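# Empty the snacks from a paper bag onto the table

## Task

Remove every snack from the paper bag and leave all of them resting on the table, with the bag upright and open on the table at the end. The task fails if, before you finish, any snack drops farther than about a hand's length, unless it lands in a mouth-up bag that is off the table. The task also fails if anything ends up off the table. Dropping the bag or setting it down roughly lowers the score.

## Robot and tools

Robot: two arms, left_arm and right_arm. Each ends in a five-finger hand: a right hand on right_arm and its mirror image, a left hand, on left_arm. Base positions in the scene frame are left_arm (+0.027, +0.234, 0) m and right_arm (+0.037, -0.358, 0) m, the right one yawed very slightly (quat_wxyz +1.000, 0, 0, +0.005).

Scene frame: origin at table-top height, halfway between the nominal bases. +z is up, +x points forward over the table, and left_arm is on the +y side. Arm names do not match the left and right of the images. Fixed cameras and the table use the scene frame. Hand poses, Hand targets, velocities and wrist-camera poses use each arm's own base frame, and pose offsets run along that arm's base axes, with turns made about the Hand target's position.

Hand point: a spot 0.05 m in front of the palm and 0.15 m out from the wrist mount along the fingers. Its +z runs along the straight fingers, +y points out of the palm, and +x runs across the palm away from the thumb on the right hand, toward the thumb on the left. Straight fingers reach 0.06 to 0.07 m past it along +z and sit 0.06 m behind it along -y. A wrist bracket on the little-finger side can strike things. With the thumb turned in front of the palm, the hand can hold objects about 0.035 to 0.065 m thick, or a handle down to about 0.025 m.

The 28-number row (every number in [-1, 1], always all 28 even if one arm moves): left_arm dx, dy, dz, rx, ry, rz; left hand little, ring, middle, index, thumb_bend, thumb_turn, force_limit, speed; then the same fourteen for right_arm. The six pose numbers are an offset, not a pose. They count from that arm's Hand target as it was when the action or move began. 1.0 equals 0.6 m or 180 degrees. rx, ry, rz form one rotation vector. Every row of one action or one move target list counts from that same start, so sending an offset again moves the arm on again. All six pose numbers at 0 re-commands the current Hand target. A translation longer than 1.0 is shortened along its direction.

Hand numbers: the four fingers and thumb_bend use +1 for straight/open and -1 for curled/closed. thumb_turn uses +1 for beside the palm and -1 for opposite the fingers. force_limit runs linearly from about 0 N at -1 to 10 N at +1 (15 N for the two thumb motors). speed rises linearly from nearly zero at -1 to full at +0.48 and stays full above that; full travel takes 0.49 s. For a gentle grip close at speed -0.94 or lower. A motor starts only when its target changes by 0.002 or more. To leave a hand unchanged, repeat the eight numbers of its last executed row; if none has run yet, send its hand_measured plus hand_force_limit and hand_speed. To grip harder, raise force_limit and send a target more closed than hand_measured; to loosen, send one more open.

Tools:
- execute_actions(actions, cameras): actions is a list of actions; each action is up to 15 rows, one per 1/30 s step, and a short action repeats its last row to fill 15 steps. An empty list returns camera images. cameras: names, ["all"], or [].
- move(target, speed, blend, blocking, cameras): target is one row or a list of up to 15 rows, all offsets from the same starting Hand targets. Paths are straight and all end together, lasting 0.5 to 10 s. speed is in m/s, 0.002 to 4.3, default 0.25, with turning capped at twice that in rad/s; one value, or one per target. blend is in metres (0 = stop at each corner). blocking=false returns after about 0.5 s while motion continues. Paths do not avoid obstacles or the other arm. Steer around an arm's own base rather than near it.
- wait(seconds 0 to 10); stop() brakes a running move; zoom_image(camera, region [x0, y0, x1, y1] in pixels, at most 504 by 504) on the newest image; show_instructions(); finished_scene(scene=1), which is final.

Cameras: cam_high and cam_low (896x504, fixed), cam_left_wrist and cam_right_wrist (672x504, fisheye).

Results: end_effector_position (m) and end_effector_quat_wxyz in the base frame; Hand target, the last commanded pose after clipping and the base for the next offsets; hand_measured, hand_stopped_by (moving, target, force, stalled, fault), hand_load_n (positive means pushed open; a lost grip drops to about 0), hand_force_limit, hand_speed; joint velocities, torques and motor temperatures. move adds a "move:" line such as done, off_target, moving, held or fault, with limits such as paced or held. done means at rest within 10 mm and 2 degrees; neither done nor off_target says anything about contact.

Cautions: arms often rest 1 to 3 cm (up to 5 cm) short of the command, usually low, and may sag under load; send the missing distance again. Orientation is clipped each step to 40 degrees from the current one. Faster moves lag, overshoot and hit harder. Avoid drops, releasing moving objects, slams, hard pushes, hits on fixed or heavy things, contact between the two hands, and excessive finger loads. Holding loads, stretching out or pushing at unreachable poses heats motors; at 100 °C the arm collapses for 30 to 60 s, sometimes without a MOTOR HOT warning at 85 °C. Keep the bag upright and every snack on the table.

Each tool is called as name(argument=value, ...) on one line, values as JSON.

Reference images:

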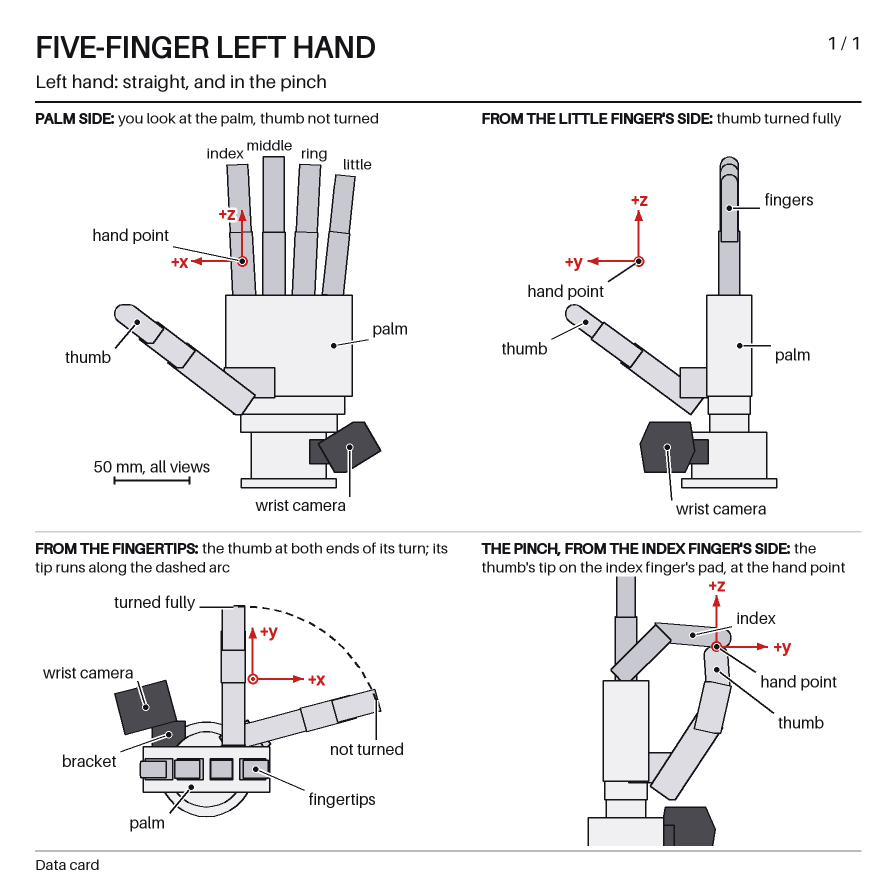

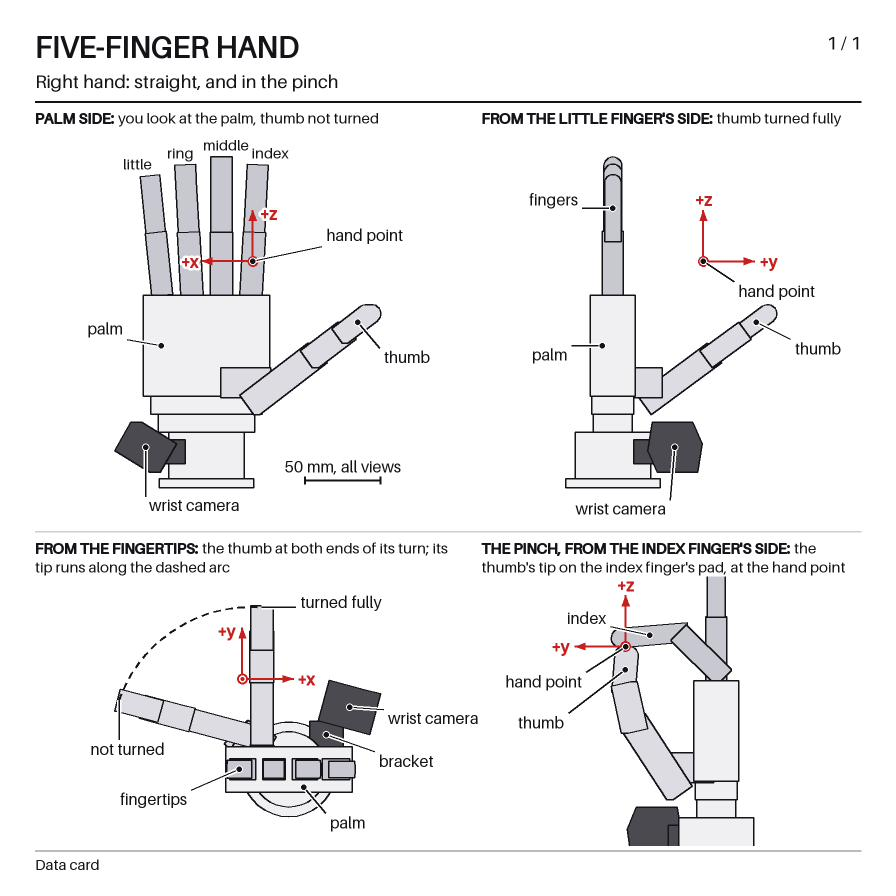

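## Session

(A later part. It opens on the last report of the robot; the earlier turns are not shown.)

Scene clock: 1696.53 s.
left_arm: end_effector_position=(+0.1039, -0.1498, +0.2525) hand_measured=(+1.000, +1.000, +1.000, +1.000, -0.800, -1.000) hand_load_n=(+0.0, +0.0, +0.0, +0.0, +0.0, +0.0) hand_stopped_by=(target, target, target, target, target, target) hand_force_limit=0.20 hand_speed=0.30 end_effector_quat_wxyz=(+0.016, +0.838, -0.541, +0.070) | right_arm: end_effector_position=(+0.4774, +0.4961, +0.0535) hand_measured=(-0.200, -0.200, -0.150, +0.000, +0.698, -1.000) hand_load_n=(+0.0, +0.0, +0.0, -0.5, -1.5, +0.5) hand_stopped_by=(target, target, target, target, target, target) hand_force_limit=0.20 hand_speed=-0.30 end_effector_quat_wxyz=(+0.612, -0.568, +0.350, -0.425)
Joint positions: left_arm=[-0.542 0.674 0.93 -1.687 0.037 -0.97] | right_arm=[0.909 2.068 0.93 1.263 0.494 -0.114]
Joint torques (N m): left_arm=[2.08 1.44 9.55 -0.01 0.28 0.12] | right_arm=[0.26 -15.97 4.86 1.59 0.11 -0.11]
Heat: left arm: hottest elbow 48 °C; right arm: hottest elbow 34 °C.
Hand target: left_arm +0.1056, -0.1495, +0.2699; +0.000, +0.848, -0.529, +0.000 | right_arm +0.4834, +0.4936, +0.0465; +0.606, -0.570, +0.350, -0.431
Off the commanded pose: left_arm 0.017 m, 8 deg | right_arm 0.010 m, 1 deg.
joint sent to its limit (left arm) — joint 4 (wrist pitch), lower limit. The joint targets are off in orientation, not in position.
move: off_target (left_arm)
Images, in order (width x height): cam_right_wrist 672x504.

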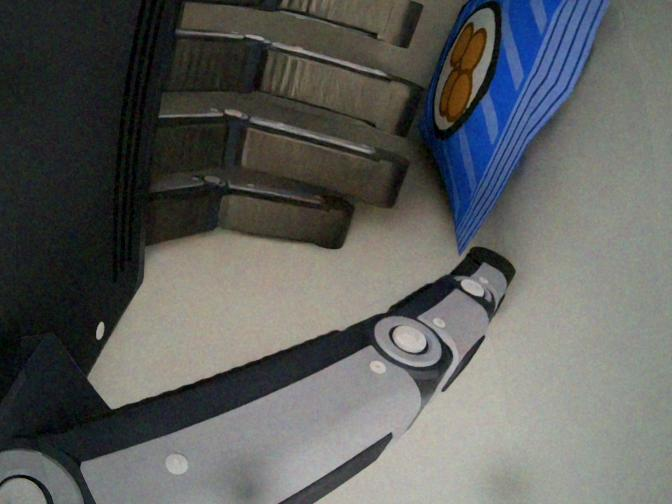

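move(target=[[0,0,0,0,0,0,1,1,1,1,-0.8,-1,0.2,0.3, 0.0,0.0,0.008,0,0,0,0.4,0.4,0.3,0.3,0.6,-1,0.25,0.3],[0,0,0,0,0,0,1,1,1,1,-0.8,-1,0.2,0.3, 0.02,-0.05,0.005,0,0,0,0.4,0.4,0.3,0.3,0.6,-1,0.25,0.3]], speed=0.09, cameras=["cam_right_wrist","cam_high"])

Scene clock: 1702.37 s.
left_arm: end_effector_position=(+0.1039, -0.1498, +0.2525) hand_measured=(+1.000, +1.000, +1.000, +1.000, -0.800, -1.000) hand_load_n=(+0.0, -0.5, +0.0, +0.0, +0.0, +0.0) hand_stopped_by=(target, target, target, target, target, target) hand_force_limit=0.20 hand_speed=0.30 end_effector_quat_wxyz=(+0.016, +0.838, -0.541, +0.070) | right_arm: end_effector_position=(+0.4902, +0.4746, +0.0476) hand_measured=(+0.400, +0.400, +0.300, +0.300, +0.600, -1.000) hand_load_n=(+0.0, +0.0, +0.0, +0.0, -2.5, +0.5) hand_stopped_by=(target, target, target, target, target, target) hand_force_limit=0.25 hand_speed=0.30 end_effector_quat_wxyz=(+0.609, -0.573, +0.346, -0.425)
Joint positions: left_arm=[-0.542 0.674 0.93 -1.687 0.037 -0.97] | right_arm=[0.86 2.066 0.906 1.274 0.439 -0.115]
Joint torques (N m): left_arm=[1.73 0.79 9.58 -0.01 0.26 0.11] | right_arm=[-0.32 -17.96 2.99 1.84 0.03 -0.02]
Heat: left arm: hottest elbow 48 °C; right arm: hottest elbow 34 °C.
Hand target: left_arm +0.1056, -0.1495, +0.2699; +0.000, +0.848, -0.529, +0.000 | right_arm +0.4954, +0.4637, +0.0493; +0.606, -0.570, +0.350, -0.431
Off the commanded pose: left_arm 0.017 m, 8 deg | right_arm 0.012 m, 1 deg.
joint sent to its limit (left arm) — joint 4 (wrist pitch), lower limit. The joint targets are off in orientation, not in position.
move: off_target (left_arm, right_arm)
Images, in order (width x height): cam_high 896x504, cam_right_wrist 672x504.

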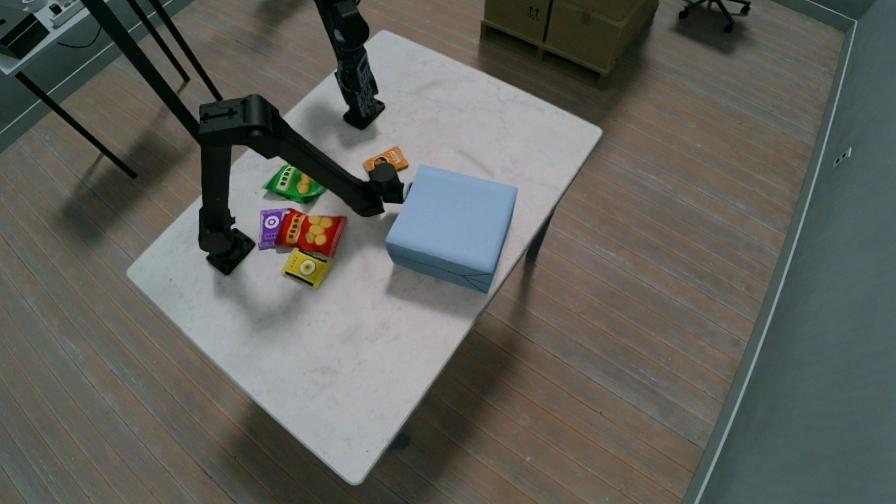

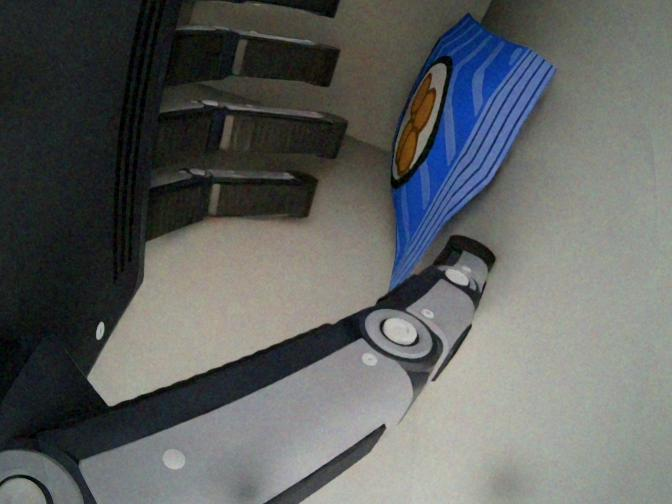

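move(target=[[0,0,0,0,0,0,1,1,1,1,-0.8,-1,0.2,0.3, 0.045,-0.005,0.008,0,0,0,0.4,0.4,0.3,0.3,0.5,-1,0.25,0.3]], speed=0.09, cameras=["cam_right_wrist","cam_high"])

Scene clock: 1706.00 s.
left_arm: end_effector_position=(+0.1039, -0.1498, +0.2525) hand_measured=(+1.000, +1.000, +1.000, +1.000, -0.800, -1.000) hand_load_n=(+0.0, +0.0, +0.0, +0.0, +0.0, +0.0) hand_stopped_by=(target, target, target, target, target, target) hand_force_limit=0.20 hand_speed=0.30 end_effector_quat_wxyz=(+0.016, +0.838, -0.541, +0.070) | right_arm: end_effector_position=(+0.5088, +0.4589, +0.0440) hand_measured=(+0.400, +0.400, +0.300, +0.300, +0.500, -1.000) hand_load_n=(+0.0, +0.0, +0.0, +0.0, -0.5, +0.0) hand_stopped_by=(target, target, target, target, target, target) hand_force_limit=0.25 hand_speed=0.30 end_effector_quat_wxyz=(+0.602, -0.579, +0.347, -0.427)
Joint positions: left_arm=[-0.542 0.674 0.93 -1.687 0.037 -0.97] | right_arm=[0.812 2.066 0.911 1.252 0.397 -0.115]
Joint torques (N m): left_arm=[1.55 1.2 9.61 0.24 0.27 0.13] | right_arm=[-0.15 -17.61 6.15 1.1 -0.04 0.03]
Heat: left arm: hottest elbow 48 °C; right arm: hottest elbow 34 °C.
Hand target: left_arm +0.1056, -0.1495, +0.2699; +0.000, +0.848, -0.529, +0.000 | right_arm +0.5223, +0.4606, +0.0541; +0.606, -0.570, +0.350, -0.431
Off the commanded pose: left_arm 0.017 m, 8 deg | right_arm 0.017 m, 1 deg.
joint sent to its limit (left arm) — joint 4 (wrist pitch), lower limit. The joint targets are off in orientation, not in position.
move: off_target (left_arm, right_arm)
Images, in order (width x height): cam_high 896x504, cam_right_wrist 672x504.

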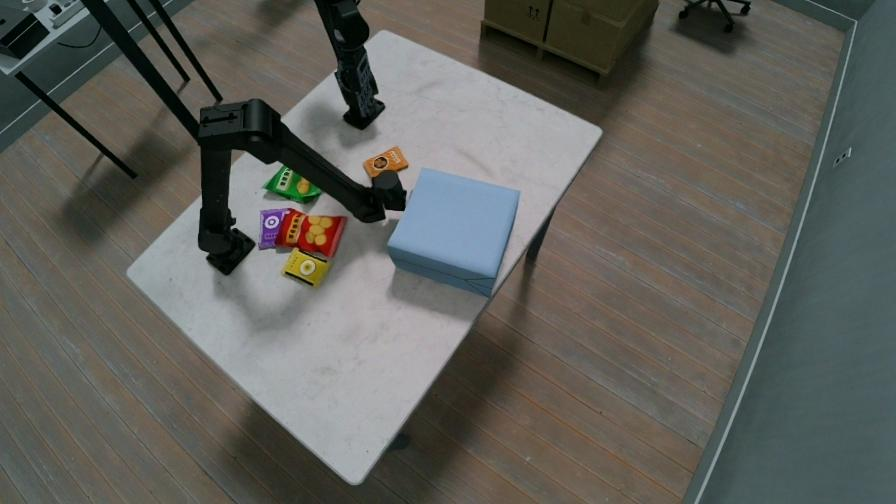

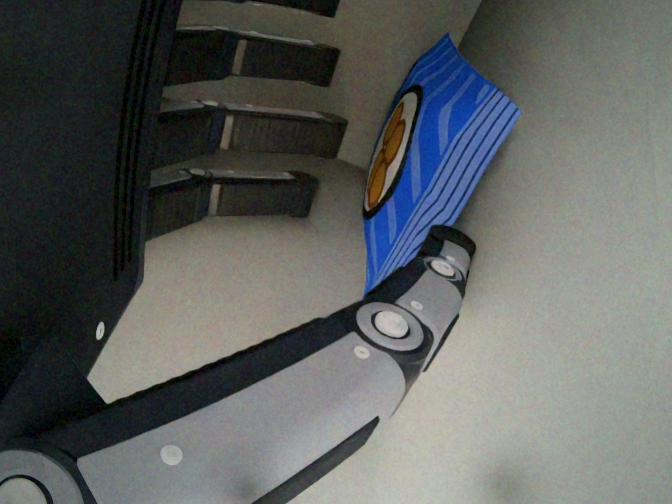

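move(target=[[0,0,0,0,0,0,1,1,1,1,-0.8,-1,0.2,0.3, 0.02,0.005,-0.01,0,0,0,-0.05,-0.05,-0.05,-0.05,0.5,-1,0.25,0.0]], speed=0.09, cameras=["cam_right_wrist","cam_high"])

Scene clock: 1708.67 s.
left_arm: end_effector_position=(+0.1039, -0.1498, +0.2525) hand_measured=(+1.000, +1.000, +1.000, +1.000, -0.800, -1.000) hand_load_n=(+0.0, +0.0, +0.0, +0.0, +0.0, +0.0) hand_stopped_by=(target, target, target, target, target, target) hand_force_limit=0.20 hand_speed=0.30 end_effector_quat_wxyz=(+0.016, +0.838, -0.541, +0.070) | right_arm: end_effector_position=(+0.5205, +0.4616, +0.0451) hand_measured=(-0.050, -0.050, -0.050, -0.050, +0.500, -1.000) hand_load_n=(+0.0, +0.0, +0.0, +0.0, +0.0, +0.0) hand_stopped_by=(target, target, target, target, target, target) hand_force_limit=0.25 hand_speed=0.00 end_effector_quat_wxyz=(+0.603, -0.577, +0.346, -0.428)
Joint positions: left_arm=[-0.542 0.674 0.93 -1.687 0.037 -0.97] | right_arm=[0.799 2.079 0.941 1.241 0.385 -0.115]
Joint torques (N m): left_arm=[1.26 0.44 9.59 0.02 0.26 0.1] | right_arm=[-0.03 -16.32 6.68 1.24 -0.07 0.05]
Heat: left arm: hottest elbow 48 °C; right arm: hottest elbow 34 °C.
Hand target: left_arm +0.1056, -0.1495, +0.2699; +0.000, +0.848, -0.529, +0.000 | right_arm +0.5343, +0.4637, +0.0480; +0.605, -0.570, +0.350, -0.431
Off the commanded pose: left_arm 0.017 m, 8 deg | right_arm 0.014 m, 1 deg.
joint sent to its limit (left arm) — joint 4 (wrist pitch), lower limit. The joint targets are off in orientation, not in position.
move: off_target (left_arm, right_arm)
Images, in order (width x height): cam_high 896x504, cam_right_wrist 672x504.

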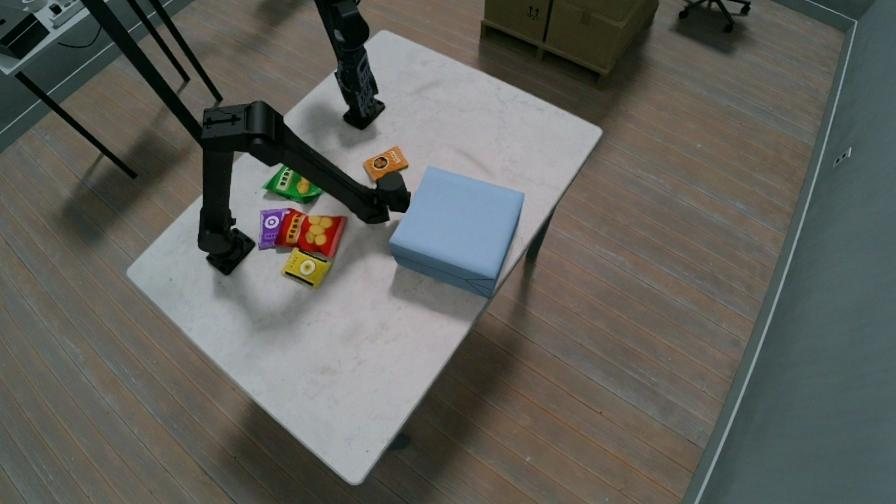

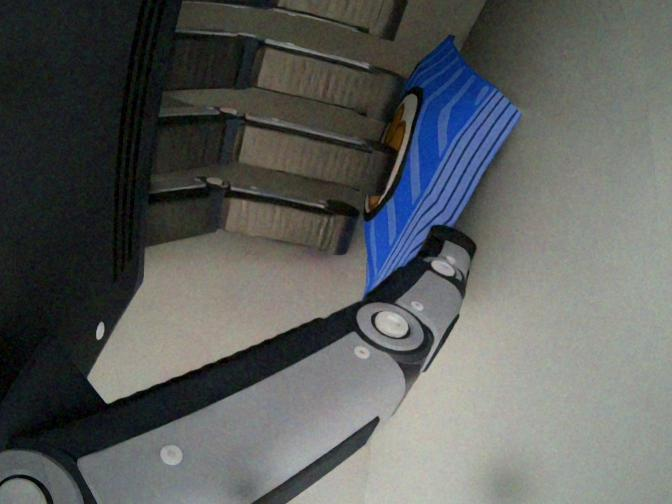

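move(target=[[0,0,0,0,0,0,1,1,1,1,-0.8,-1,0.2,0.3, 0.0,0.0,-0.01,0,0,0,-0.2,-0.2,-0.18,-0.18,0.3,-1,0.2,-0.4]], speed=0.09, cameras=["cam_right_wrist"])

Scene clock: 1711.47 s.
left_arm: end_effector_position=(+0.1039, -0.1498, +0.2525) hand_measured=(+1.000, +1.000, +1.000, +1.000, -0.800, -1.000) hand_load_n=(+0.0, +0.0, +0.0, +0.0, +0.0, +0.0) hand_stopped_by=(target, target, target, target, target, target) hand_force_limit=0.20 hand_speed=0.30 end_effector_quat_wxyz=(+0.016, +0.838, -0.541, +0.070) | right_arm: end_effector_position=(+0.5212, +0.4619, +0.0391) hand_measured=(-0.200, -0.200, -0.180, -0.180, +0.300, -1.000) hand_load_n=(+0.0, +0.0, -0.5, +0.0, +0.0, +0.0) hand_stopped_by=(target, target, target, target, target, target) hand_force_limit=0.20 hand_speed=-0.40 end_effector_quat_wxyz=(+0.601, -0.579, +0.347, -0.428)
Joint positions: left_arm=[-0.542 0.674 0.93 -1.687 0.037 -0.97] | right_arm=[0.799 2.091 0.945 1.241 0.385 -0.115]
Joint torques (N m): left_arm=[1.61 0.97 9.62 0.16 0.24 0.11] | right_arm=[-0.09 -16.32 6.45 1.76 -0.07 0.05]
Heat: left arm: hottest elbow 48 °C; right arm: hottest elbow 34 °C.
Hand target: left_arm +0.1056, -0.1495, +0.2699; +0.000, +0.848, -0.529, +0.000 | right_arm +0.5345, +0.4635, +0.0422; +0.605, -0.570, +0.350, -0.431
Off the commanded pose: left_arm 0.017 m, 8 deg | right_arm 0.014 m, 1 deg.
joint sent to its limit (left arm) — joint 4 (wrist pitch), lower limit. The joint targets are off in orientation, not in position.
move: off_target (left_arm, right_arm)
Images, in order (width x height): cam_right_wrist 672x504.

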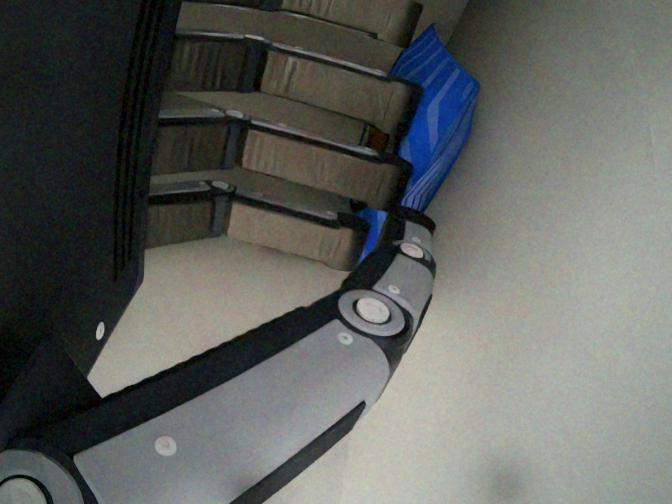

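move(target=[[0,0,0,0,0,0,1,1,1,1,-0.8,-1,0.2,0.3, -0.02,-0.01,0.02,0,0,0,0.5,0.5,0.5,0.5,0.5,-1,0.35,0.3],[0,0,0,0,0,0,1,1,1,1,-0.8,-1,0.2,0.3, -0.05,-0.02,0.025,0,0,0,0.5,0.5,0.5,0.5,-0.4,0.6,0.4,0.3]], speed=0.09, cameras=["cam_right_wrist", "cam_high"])

Scene clock: 1720.07 s.
left_arm: end_effector_position=(+0.1039, -0.1498, +0.2525) hand_measured=(+1.000, +1.000, +1.000, +1.000, -0.800, -1.000) hand_load_n=(+0.0, +0.0, +0.0, +0.0, +0.0, +0.0) hand_stopped_by=(target, target, target, target, target, target) hand_force_limit=0.20 hand_speed=0.30 end_effector_quat_wxyz=(+0.016, +0.838, -0.541, +0.070) | right_arm: end_effector_position=(+0.5087, +0.4438, +0.0401) hand_measured=(+0.500, +0.500, +0.500, +0.500, -0.400, +0.600) hand_load_n=(+0.0, +0.0, +0.0, +0.0, +0.0, +0.0) hand_stopped_by=(target, target, target, target, target, target) hand_force_limit=0.40 hand_speed=0.30 end_effector_quat_wxyz=(+0.591, -0.581, +0.354, -0.432)
Joint positions: left_arm=[-0.542 0.674 0.93 -1.687 0.037 -0.97] | right_arm=[0.799 2.053 0.883 1.25 0.406 -0.115]
Joint torques (N m): left_arm=[1.44 0.85 9.68 0.14 0.26 0.12] | right_arm=[1.9 -18.84 3.86 2.24 0.16 0.02]
Heat: left arm: hottest elbow 48 °C; right arm: hottest elbow 35 °C.
Hand target: left_arm +0.1056, -0.1495, +0.2699; +0.000, +0.848, -0.529, +0.000 | right_arm +0.5044, +0.4517, +0.0573; +0.606, -0.570, +0.350, -0.431
Off the commanded pose: left_arm 0.017 m, 8 deg | right_arm 0.019 m, 2 deg.
joint sent to its limit (left arm) — joint 4 (wrist pitch), lower limit. The joint targets are off in orientation, not in position.
move: off_target (left_arm, right_arm); target 2's new numbers were sent with right_arm's hand 0.016 m and 2 deg from that target
Images, in order (width x height): cam_high 896x504, cam_right_wrist 672x504.

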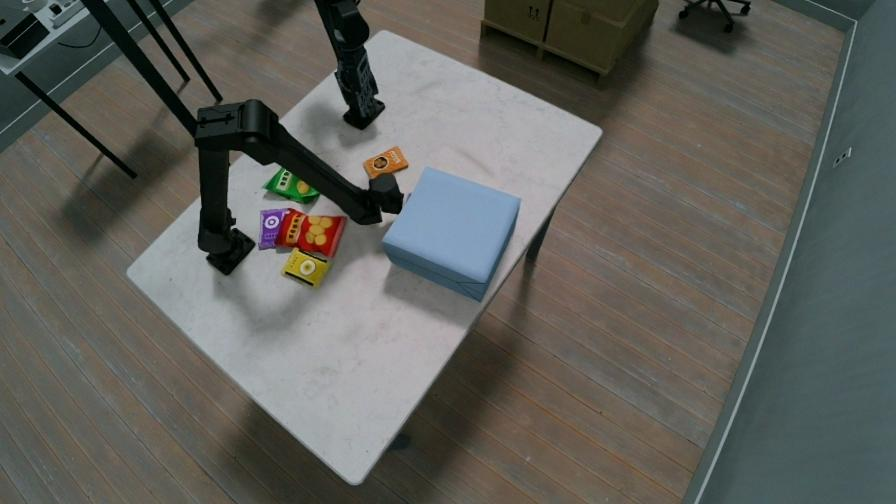

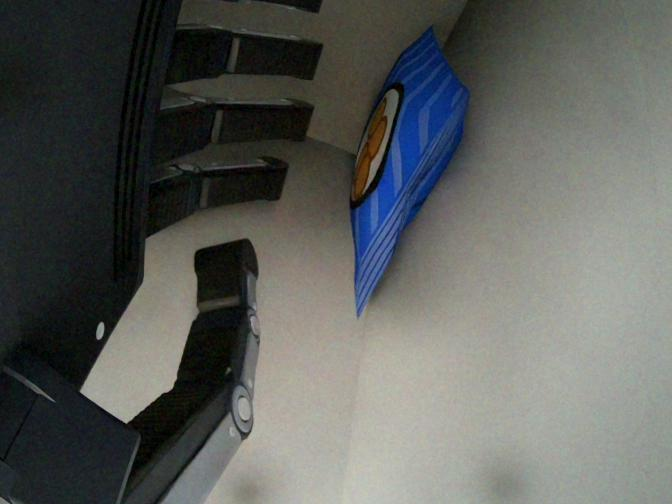

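move(target=[[0,0,0,0,0,0,1,1,1,1,-0.8,-1,0.2,0.3, 0.0,0.0,0.02,0,0,0,0.4,0.4,0.4,0.4,-0.4,0.6,0.4,0.3],[0,0,0,0,0,0,1,1,1,1,-0.8,-1,0.2,0.3, 0.07,0.045,0.01,0,0,0,0.2,0.2,0.2,0.2,-0.4,0.6,0.4,0.3]], speed=0.09, cameras=["cam_right_wrist", "cam_high"])

Scene clock: 1725.57 s.
left_arm: end_effector_position=(+0.1039, -0.1498, +0.2525) hand_measured=(+1.000, +1.000, +1.000, +1.000, -0.800, -1.000) hand_load_n=(+0.0, +0.0, +0.0, +0.0, +0.0, +0.0) hand_stopped_by=(target, target, target, target, target, target) hand_force_limit=0.20 hand_speed=0.30 end_effector_quat_wxyz=(+0.016, +0.838, -0.541, +0.070) | right_arm: end_effector_position=(+0.5337, +0.4741, +0.0574) hand_measured=(+0.200, +0.200, +0.200, +0.200, -0.400, +0.600) hand_load_n=(+0.0, +0.0, +0.0, +0.0, +0.0, +0.0) hand_stopped_by=(target, target, target, target, target, target) hand_force_limit=0.40 hand_speed=0.30 end_effector_quat_wxyz=(+0.601, -0.577, +0.348, -0.429)
Joint positions: left_arm=[-0.542 0.674 0.93 -1.687 0.037 -0.97] | right_arm=[0.799 2.069 0.994 1.173 0.389 -0.115]
Joint torques (N m): left_arm=[1.67 0.73 9.66 0.1 0.25 0.14] | right_arm=[0.21 -17.26 7.23 1.29 -0.08 0.04]
Heat: left arm: hottest elbow 48 °C; right arm: hottest elbow 34 °C.
Hand target: left_arm +0.1056, -0.1495, +0.2699; +0.000, +0.848, -0.529, +0.000 | right_arm +0.5464, +0.4786, +0.0631; +0.605, -0.570, +0.350, -0.431
Off the commanded pose: left_arm 0.017 m, 8 deg | right_arm 0.015 m, 1 deg.
joint sent to its limit (left arm) — joint 4 (wrist pitch), lower limit. The joint targets are off in orientation, not in position.
move: off_target (left_arm, right_arm); target 2's new numbers were sent with right_arm's hand 0.015 m and 1 deg from that target
Images, in order (width x height): cam_high 896x504, cam_right_wrist 672x504.

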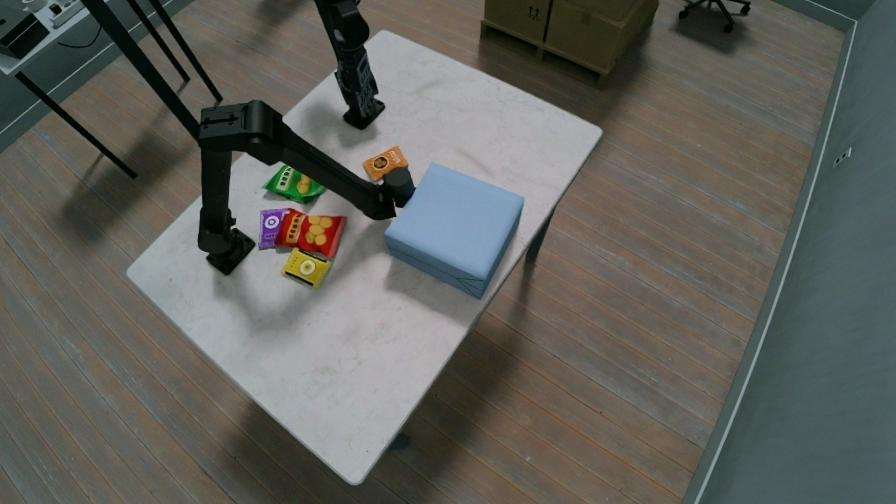

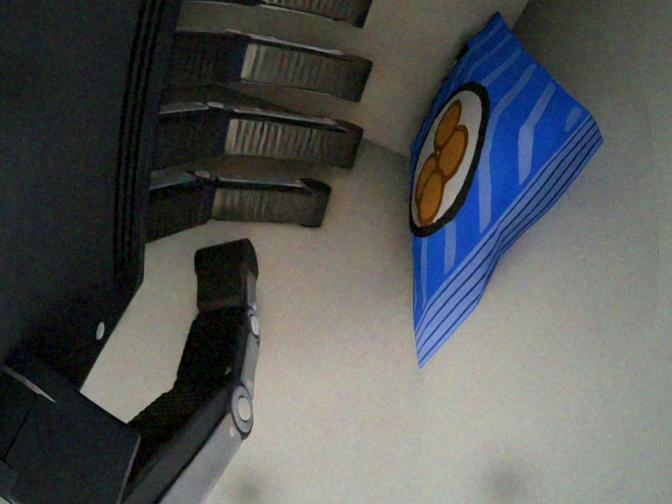

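move(target=[[0,0,0,0,0,0,1,1,1,1,-0.8,-1,0.2,0.3, 0.04,0.016,0,0,0,0,0,0,0,0,-0.4,0.6,0.4,0.3],[0,0,0,0,0,0,1,1,1,1,-0.8,-1,0.2,0.3, 0.04,0.016,-0.02,0,0,0,-0.05,-0.05,-0.05,-0.05,-0.4,0.6,0.3,0.0]], speed=0.09, cameras=["cam_right_wrist", "cam_high"])

Scene clock: 1731.23 s.
left_arm: end_effector_position=(+0.1039, -0.1498, +0.2525) hand_measured=(+1.000, +1.000, +1.000, +1.000, -0.800, -1.000) hand_load_n=(+0.0, +0.0, +0.0, +0.0, +0.0, +0.0) hand_stopped_by=(target, target, target, target, target, target) hand_force_limit=0.20 hand_speed=0.30 end_effector_quat_wxyz=(+0.016, +0.838, -0.541, +0.070) | right_arm: end_effector_position=(+0.5573, +0.4857, +0.0435) hand_measured=(-0.050, -0.050, -0.050, -0.050, -0.400, +0.600) hand_load_n=(+0.0, +0.0, +0.0, +0.0, +0.0, +0.0) hand_stopped_by=(target, target, target, target, target, target) hand_force_limit=0.30 hand_speed=0.00 end_effector_quat_wxyz=(+0.596, -0.584, +0.348, -0.428)
Joint positions: left_arm=[-0.542 0.674 0.93 -1.687 0.037 -0.97] | right_arm=[0.783 2.126 1.077 1.131 0.37 -0.115]
Joint torques (N m): left_arm=[1.79 0.97 9.52 0.03 0.25 0.07] | right_arm=[0.03 -17.9 7.1 2.18 -0.06 0.07]
Heat: left arm: hottest elbow 48 °C; right arm: hottest elbow 35 °C.
Hand target: left_arm +0.1056, -0.1495, +0.2699; +0.000, +0.848, -0.529, +0.000 | right_arm +0.5704, +0.4883, +0.0512; +0.606, -0.570, +0.350, -0.431
Off the commanded pose: left_arm 0.017 m, 8 deg | right_arm 0.015 m, 2 deg.
joint sent to its limit (left arm) — joint 4 (wrist pitch), lower limit. The joint targets are off in orientation, not in position.
move: off_target (left_arm, right_arm); target 2's new numbers were sent with right_arm's hand 0.016 m and 2 deg from that target
Images, in order (width x height): cam_high 896x504, cam_right_wrist 672x504.

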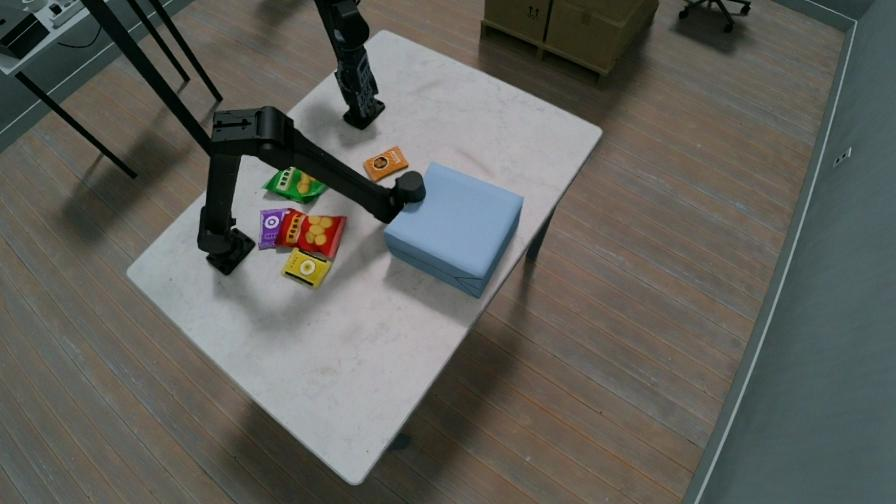

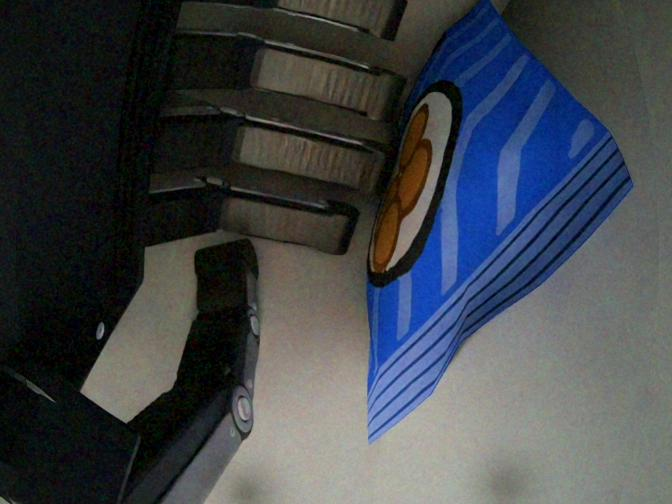

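move(target=[[0,0,0,0,0,0,1,1,1,1,-0.8,-1,0.2,0.3, 0.015,0.005,-0.018,0,0,0,-0.2,-0.2,-0.2,-0.2,-0.4,0.6,0.3,0.0],[0,0,0,0,0,0,1,1,1,1,-0.8,-1,0.2,0.3, -0.08,-0.033,-0.018,0,0,0,-0.2,-0.2,-0.2,-0.2,-0.4,0.6,0.3,0.0]], speed=0.07, cameras=["cam_right_wrist", "cam_high"])

Scene clock: 1736.17 s.
left_arm: end_effector_position=(+0.1039, -0.1498, +0.2525) hand_measured=(+1.000, +1.000, +1.000, +1.000, -0.800, -1.000) hand_load_n=(+0.0, +0.0, -0.5, +0.0, +0.0, +0.0) hand_stopped_by=(target, target, target, target, target, target) hand_force_limit=0.20 hand_speed=0.30 end_effector_quat_wxyz=(+0.016, +0.838, -0.541, +0.070) | right_arm: end_effector_position=(+0.5312, +0.4634, +0.0349) hand_measured=(-0.200, -0.200, -0.200, -0.200, -0.400, +0.600) hand_load_n=(+0.0, +0.0, +1.5, +0.5, +0.0, +0.0) hand_stopped_by=(target, target, target, target, target, target) hand_force_limit=0.30 hand_speed=0.00 end_effector_quat_wxyz=(+0.600, -0.572, +0.353, -0.434)
Joint positions: left_arm=[-0.542 0.674 0.93 -1.687 0.037 -0.97] | right_arm=[0.795 2.119 0.976 1.249 0.402 -0.115]
Joint torques (N m): left_arm=[2.02 0.91 9.57 0.12 0.27 0.16] | right_arm=[1.96 -19.25 3.28 1.95 0.18 0.03]
Heat: left arm: hottest elbow 48 °C; right arm: hottest elbow 35 °C.
Hand target: left_arm +0.1056, -0.1495, +0.2699; +0.000, +0.848, -0.529, +0.000 | right_arm +0.5224, +0.4684, +0.0404; +0.605, -0.570, +0.350, -0.431
Off the commanded pose: left_arm 0.017 m, 8 deg | right_arm 0.012 m, 1 deg.
joint sent to its limit (left arm) — joint 4 (wrist pitch), lower limit. The joint targets are off in orientation, not in position.
move: off_target (left_arm, right_arm)
Images, in order (width x height): cam_high 896x504, cam_right_wrist 672x504.

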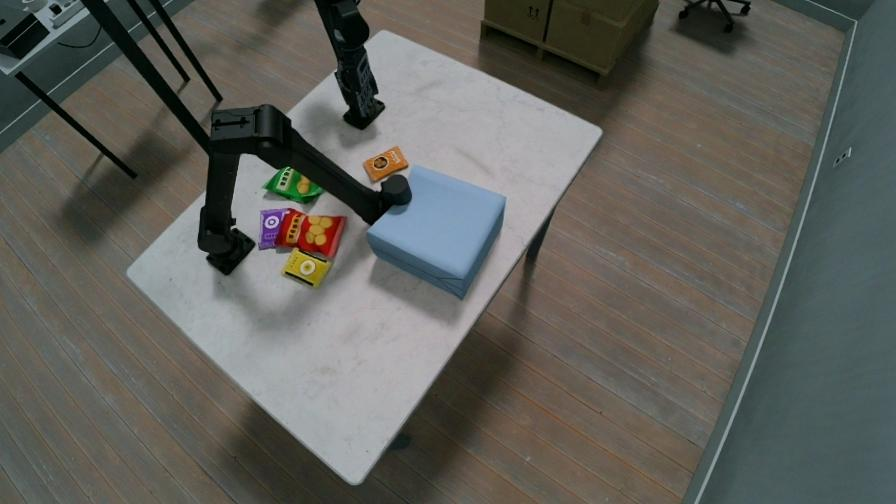

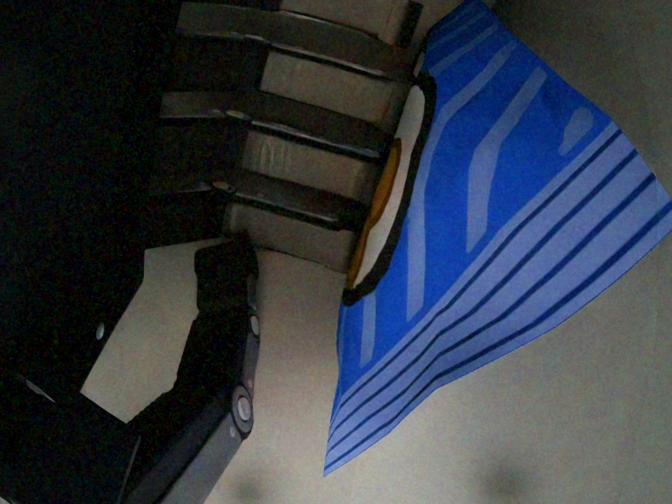

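move(target=[[0,0,0,0,0,0,1,1,1,1,-0.8,-1,0.2,0.3, 0,0,0.03,0,0,0,0.5,0.5,0.5,0.5,-0.4,0.6,0.35,0.3],[0,0,0,0,0,0,1,1,1,1,-0.8,-1,0.2,0.3, -0.1,-0.04,0.03,0,0,0,0.5,0.5,0.5,0.5,-0.4,0.6,0.4,0.3],[0,0,0,0,0,0,1,1,1,1,-0.8,-1,0.2,0.3, -0.1,-0.04,0.02,0,0,0,0.5,0.5,0.5,0.5,0.7,-1,0.4,0.3]], speed=0.09, cameras=["cam_right_wrist", "cam_high"])

Scene clock: 1757.33 s.
left_arm: end_effector_position=(+0.1039, -0.1498, +0.2525) hand_measured=(+1.000, +1.000, +1.000, +1.000, -0.800, -1.000) hand_load_n=(+0.0, +0.0, +0.0, +0.0, +0.0, +0.0) hand_stopped_by=(target, target, target, target, target, target) hand_force_limit=0.20 hand_speed=0.30 end_effector_quat_wxyz=(+0.016, +0.838, -0.541, +0.070) | right_arm: end_effector_position=(+0.4657, +0.4414, +0.0518) hand_measured=(+0.500, +0.500, +0.500, +0.500, +0.700, -1.000) hand_load_n=(+0.0, +0.0, +0.0, +0.0, -1.0, +0.5) hand_stopped_by=(target, target, target, target, target, target) hand_force_limit=0.40 hand_speed=0.30 end_effector_quat_wxyz=(+0.605, -0.569, +0.353, -0.430)
Joint positions: left_arm=[-0.542 0.674 0.93 -1.687 0.037 -0.97] | right_arm=[0.861 2.009 0.786 1.338 0.462 -0.114]
Joint torques (N m): left_arm=[2.43 0.91 9.57 0.13 0.21 0.13] | right_arm=[1.49 -15.91 3.49 1.73 0.18 -0.08]
Heat: left arm: hottest elbow 49 °C; right arm: hottest elbow 34 °C.
Hand target: left_arm +0.1056, -0.1495, +0.2699; +0.000, +0.848, -0.529, +0.000 | right_arm +0.4624, +0.4444, +0.0524; +0.605, -0.570, +0.350, -0.431
Off the commanded pose: left_arm 0.017 m, 8 deg | right_arm 0.004 m, 0 deg.
joint sent to its limit (left arm) — joint 4 (wrist pitch), lower limit. The joint targets are off in orientation, not in position.
move: off_target (left_arm); target 2's new numbers were sent with right_arm's hand 0.025 m and 3 deg from that target; target 3's new numbers were sent with right_arm's hand 0.016 m and 2 deg from that target
Images, in order (width x height): cam_high 896x504, cam_right_wrist 672x504.

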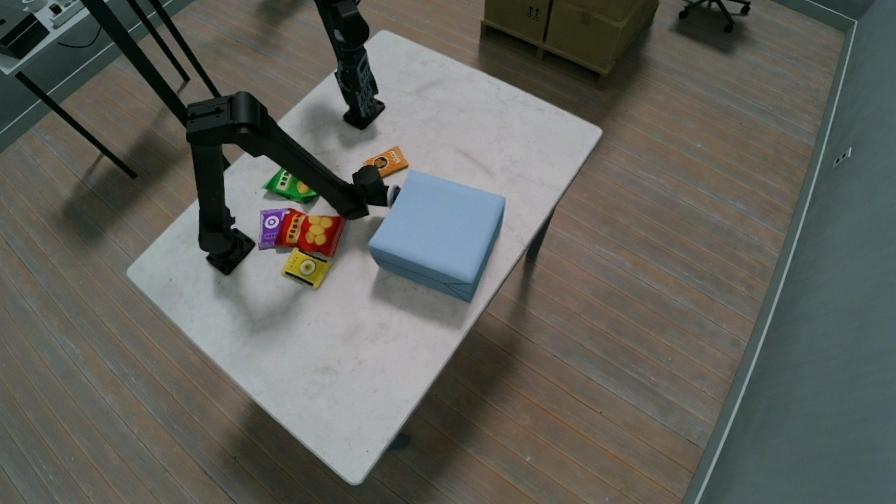

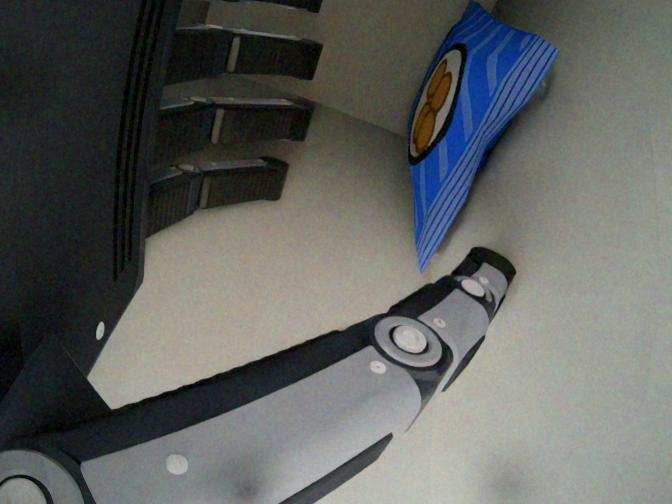

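move(target=[[0,0,0,0,0,0,1,1,1,1,-0.8,-1,0.2,0.3, 0.055,0.022,0.003,0,0,0,0.5,0.5,0.5,0.5,0.7,-1,0.4,0.3]], speed=0.09, cameras=["cam_right_wrist", "cam_high"])

Scene clock: 1761.63 s.
left_arm: end_effector_position=(+0.1039, -0.1498, +0.2525) hand_measured=(+1.000, +1.000, +1.000, +1.000, -0.800, -1.000) hand_load_n=(+0.0, +0.0, +0.0, +0.0, +0.0, +0.0) hand_stopped_by=(target, target, target, target, target, target) hand_force_limit=0.20 hand_speed=0.30 end_effector_quat_wxyz=(+0.016, +0.838, -0.541, +0.070) | right_arm: end_effector_position=(+0.4824, +0.4557, +0.0534) hand_measured=(+0.500, +0.500, +0.500, +0.500, +0.700, -1.000) hand_load_n=(+0.0, +0.0, +0.0, +0.0, +0.0, +0.0) hand_stopped_by=(target, target, target, target, target, target) hand_force_limit=0.40 hand_speed=0.30 end_effector_quat_wxyz=(+0.606, -0.574, +0.348, -0.427)
Joint positions: left_arm=[-0.542 0.674 0.93 -1.687 0.037 -0.97] | right_arm=[0.848 2.025 0.847 1.288 0.433 -0.114]
Joint torques (N m): left_arm=[1.38 0.44 9.83 0.2 0.24 0.11] | right_arm=[-0.15 -15.15 6.08 1.13 -0.09 -0.02]
Heat: left arm: hottest elbow 49 °C; right arm: hottest elbow 34 °C.
Hand target: left_arm +0.1056, -0.1495, +0.2699; +0.000, +0.848, -0.529, +0.000 | right_arm +0.4953, +0.4577, +0.0542; +0.606, -0.570, +0.350, -0.431
Off the commanded pose: left_arm 0.017 m, 8 deg | right_arm 0.013 m, 1 deg.
joint sent to its limit (left arm) — joint 4 (wrist pitch), lower limit. The joint targets are off in orientation, not in position.
move: off_target (left_arm, right_arm)
Images, in order (width x height): cam_high 896x504, cam_right_wrist 672x504.

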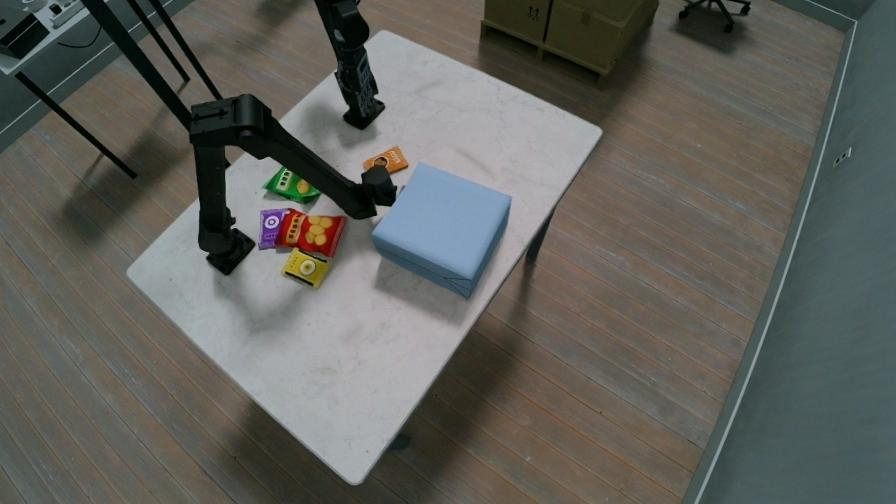

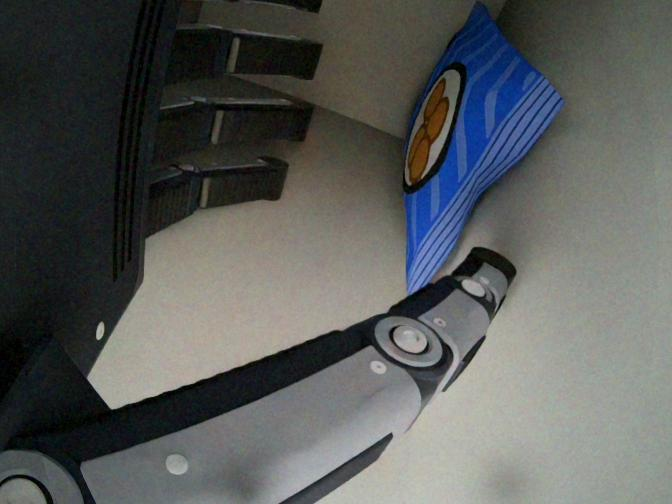

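move(target=[[0,0,0,0,0,0,1,1,1,1,-0.8,-1,0.2,0.3, 0.045,0.012,0.005,0,0,0,0.4,0.4,0.4,0.4,0.65,-1,0.4,0.3]], speed=0.09, cameras=["cam_right_wrist", "cam_high"])

Scene clock: 1764.43 s.
left_arm: end_effector_position=(+0.1039, -0.1498, +0.2525) hand_measured=(+1.000, +1.000, +1.000, +1.000, -0.800, -1.000) hand_load_n=(+0.0, +0.0, +0.0, +0.0, +0.0, +0.0) hand_stopped_by=(target, target, target, target, target, target) hand_force_limit=0.20 hand_speed=0.30 end_effector_quat_wxyz=(+0.016, +0.838, -0.541, +0.070) | right_arm: end_effector_position=(+0.5091, +0.4623, +0.0552) hand_measured=(+0.400, +0.400, +0.400, +0.400, +0.650, -1.000) hand_load_n=(+0.0, +0.0, +0.0, +0.0, +0.0, +0.0) hand_stopped_by=(target, target, target, target, target, target) hand_force_limit=0.40 hand_speed=0.30 end_effector_quat_wxyz=(+0.605, -0.575, +0.347, -0.428)
Joint positions: left_arm=[-0.542 0.674 0.93 -1.687 0.037 -0.97] | right_arm=[0.817 2.045 0.915 1.236 0.403 -0.114]
Joint torques (N m): left_arm=[2.14 0.44 9.58 0.38 0.25 0.15] | right_arm=[0.15 -16.03 6.58 1.22 -0.07 0.02]
Heat: left arm: hottest elbow 49 °C; right arm: hottest elbow 34 °C.
Hand target: left_arm +0.1056, -0.1495, +0.2699; +0.000, +0.848, -0.529, +0.000 | right_arm +0.5225, +0.4648, +0.0574; +0.606, -0.570, +0.350, -0.431
Off the commanded pose: left_arm 0.017 m, 8 deg | right_arm 0.014 m, 1 deg.
joint sent to its limit (left arm) — joint 4 (wrist pitch), lower limit. The joint targets are off in orientation, not in position.
move: off_target (left_arm, right_arm)
Images, in order (width x height): cam_high 896x504, cam_right_wrist 672x504.

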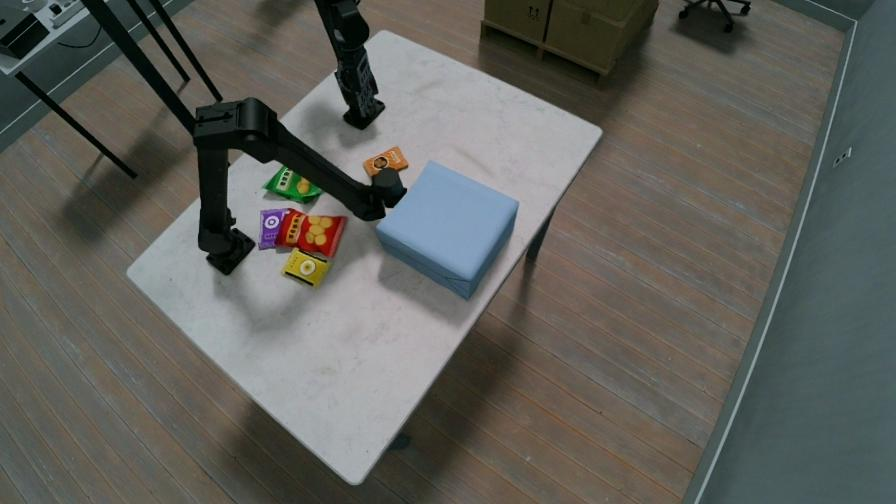

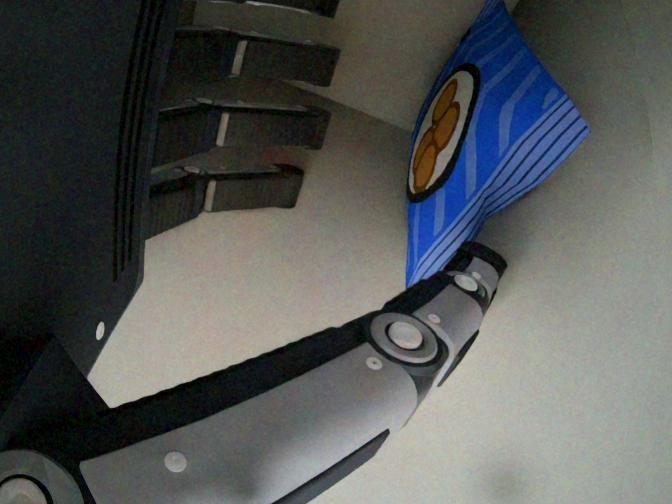

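move(target=[[0,0,0,0,0,0,1,1,1,1,-0.8,-1,0.2,0.3, 0.03,0.008,-0.006,0,0,0,-0.2,-0.2,-0.15,-0.15,0.6,-1,0.3,0.3],[0,0,0,0,0,0,1,1,1,1,-0.8,-1,0.2,0.3, 0.035,0.01,-0.015,0,0,0,-0.25,-0.25,-0.2,-0.2,0.3,-1,0.3,-0.3]], speed=0.09, cameras=["cam_right_wrist"])

Scene clock: 1768.63 s.
left_arm: end_effector_position=(+0.1039, -0.1498, +0.2525) hand_measured=(+1.000, +1.000, +1.000, +1.000, -0.800, -1.000) hand_load_n=(+0.0, +0.0, +0.0, +0.0, +0.0, +0.0) hand_stopped_by=(target, target, target, target, target, target) hand_force_limit=0.20 hand_speed=0.30 end_effector_quat_wxyz=(+0.016, +0.838, -0.541, +0.070) | right_arm: end_effector_position=(+0.5298, +0.4699, +0.0440) hand_measured=(-0.250, -0.250, -0.200, -0.200, +0.300, -1.000) hand_load_n=(+0.0, -0.5, +0.0, +0.0, +0.5, +0.0) hand_stopped_by=(target, target, target, target, target, target) hand_force_limit=0.30 hand_speed=-0.30 end_effector_quat_wxyz=(+0.602, -0.578, +0.346, -0.428)
Joint positions: left_arm=[-0.542 0.674 0.93 -1.687 0.037 -0.97] | right_arm=[0.797 2.095 0.979 1.215 0.382 -0.114]
Joint torques (N m): left_arm=[1.14 1.26 9.62 -0.03 0.3 0.12] | right_arm=[-0.21 -17.14 6.58 1.46 -0.08 0.04]
Heat: left arm: hottest elbow 49 °C; right arm: hottest elbow 34 °C.
Hand target: left_arm +0.1056, -0.1495, +0.2699; +0.000, +0.848, -0.529, +0.000 | right_arm +0.5434, +0.4709, +0.0483; +0.606, -0.570, +0.350, -0.431
Off the commanded pose: left_arm 0.017 m, 8 deg | right_arm 0.014 m, 1 deg.
joint sent to its limit (left arm) — joint 4 (wrist pitch), lower limit. The joint targets are off in orientation, not in position.
move: off_target (left_arm, right_arm); target 2's new numbers were sent with right_arm's hand 0.013 m and 1 deg from that target
Images, in order (width x height): cam_right_wrist 672x504.

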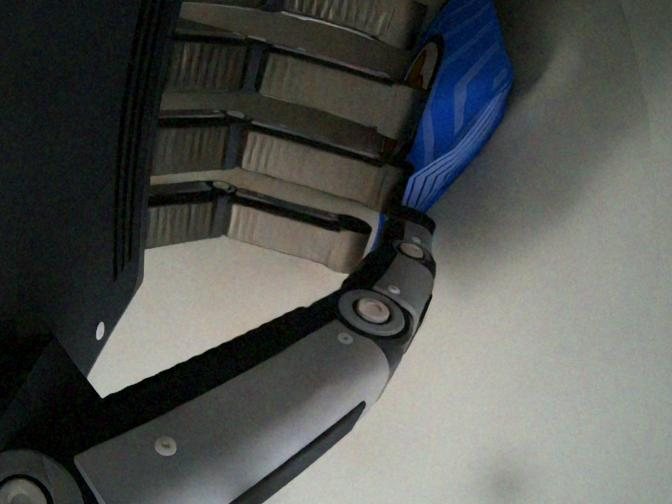

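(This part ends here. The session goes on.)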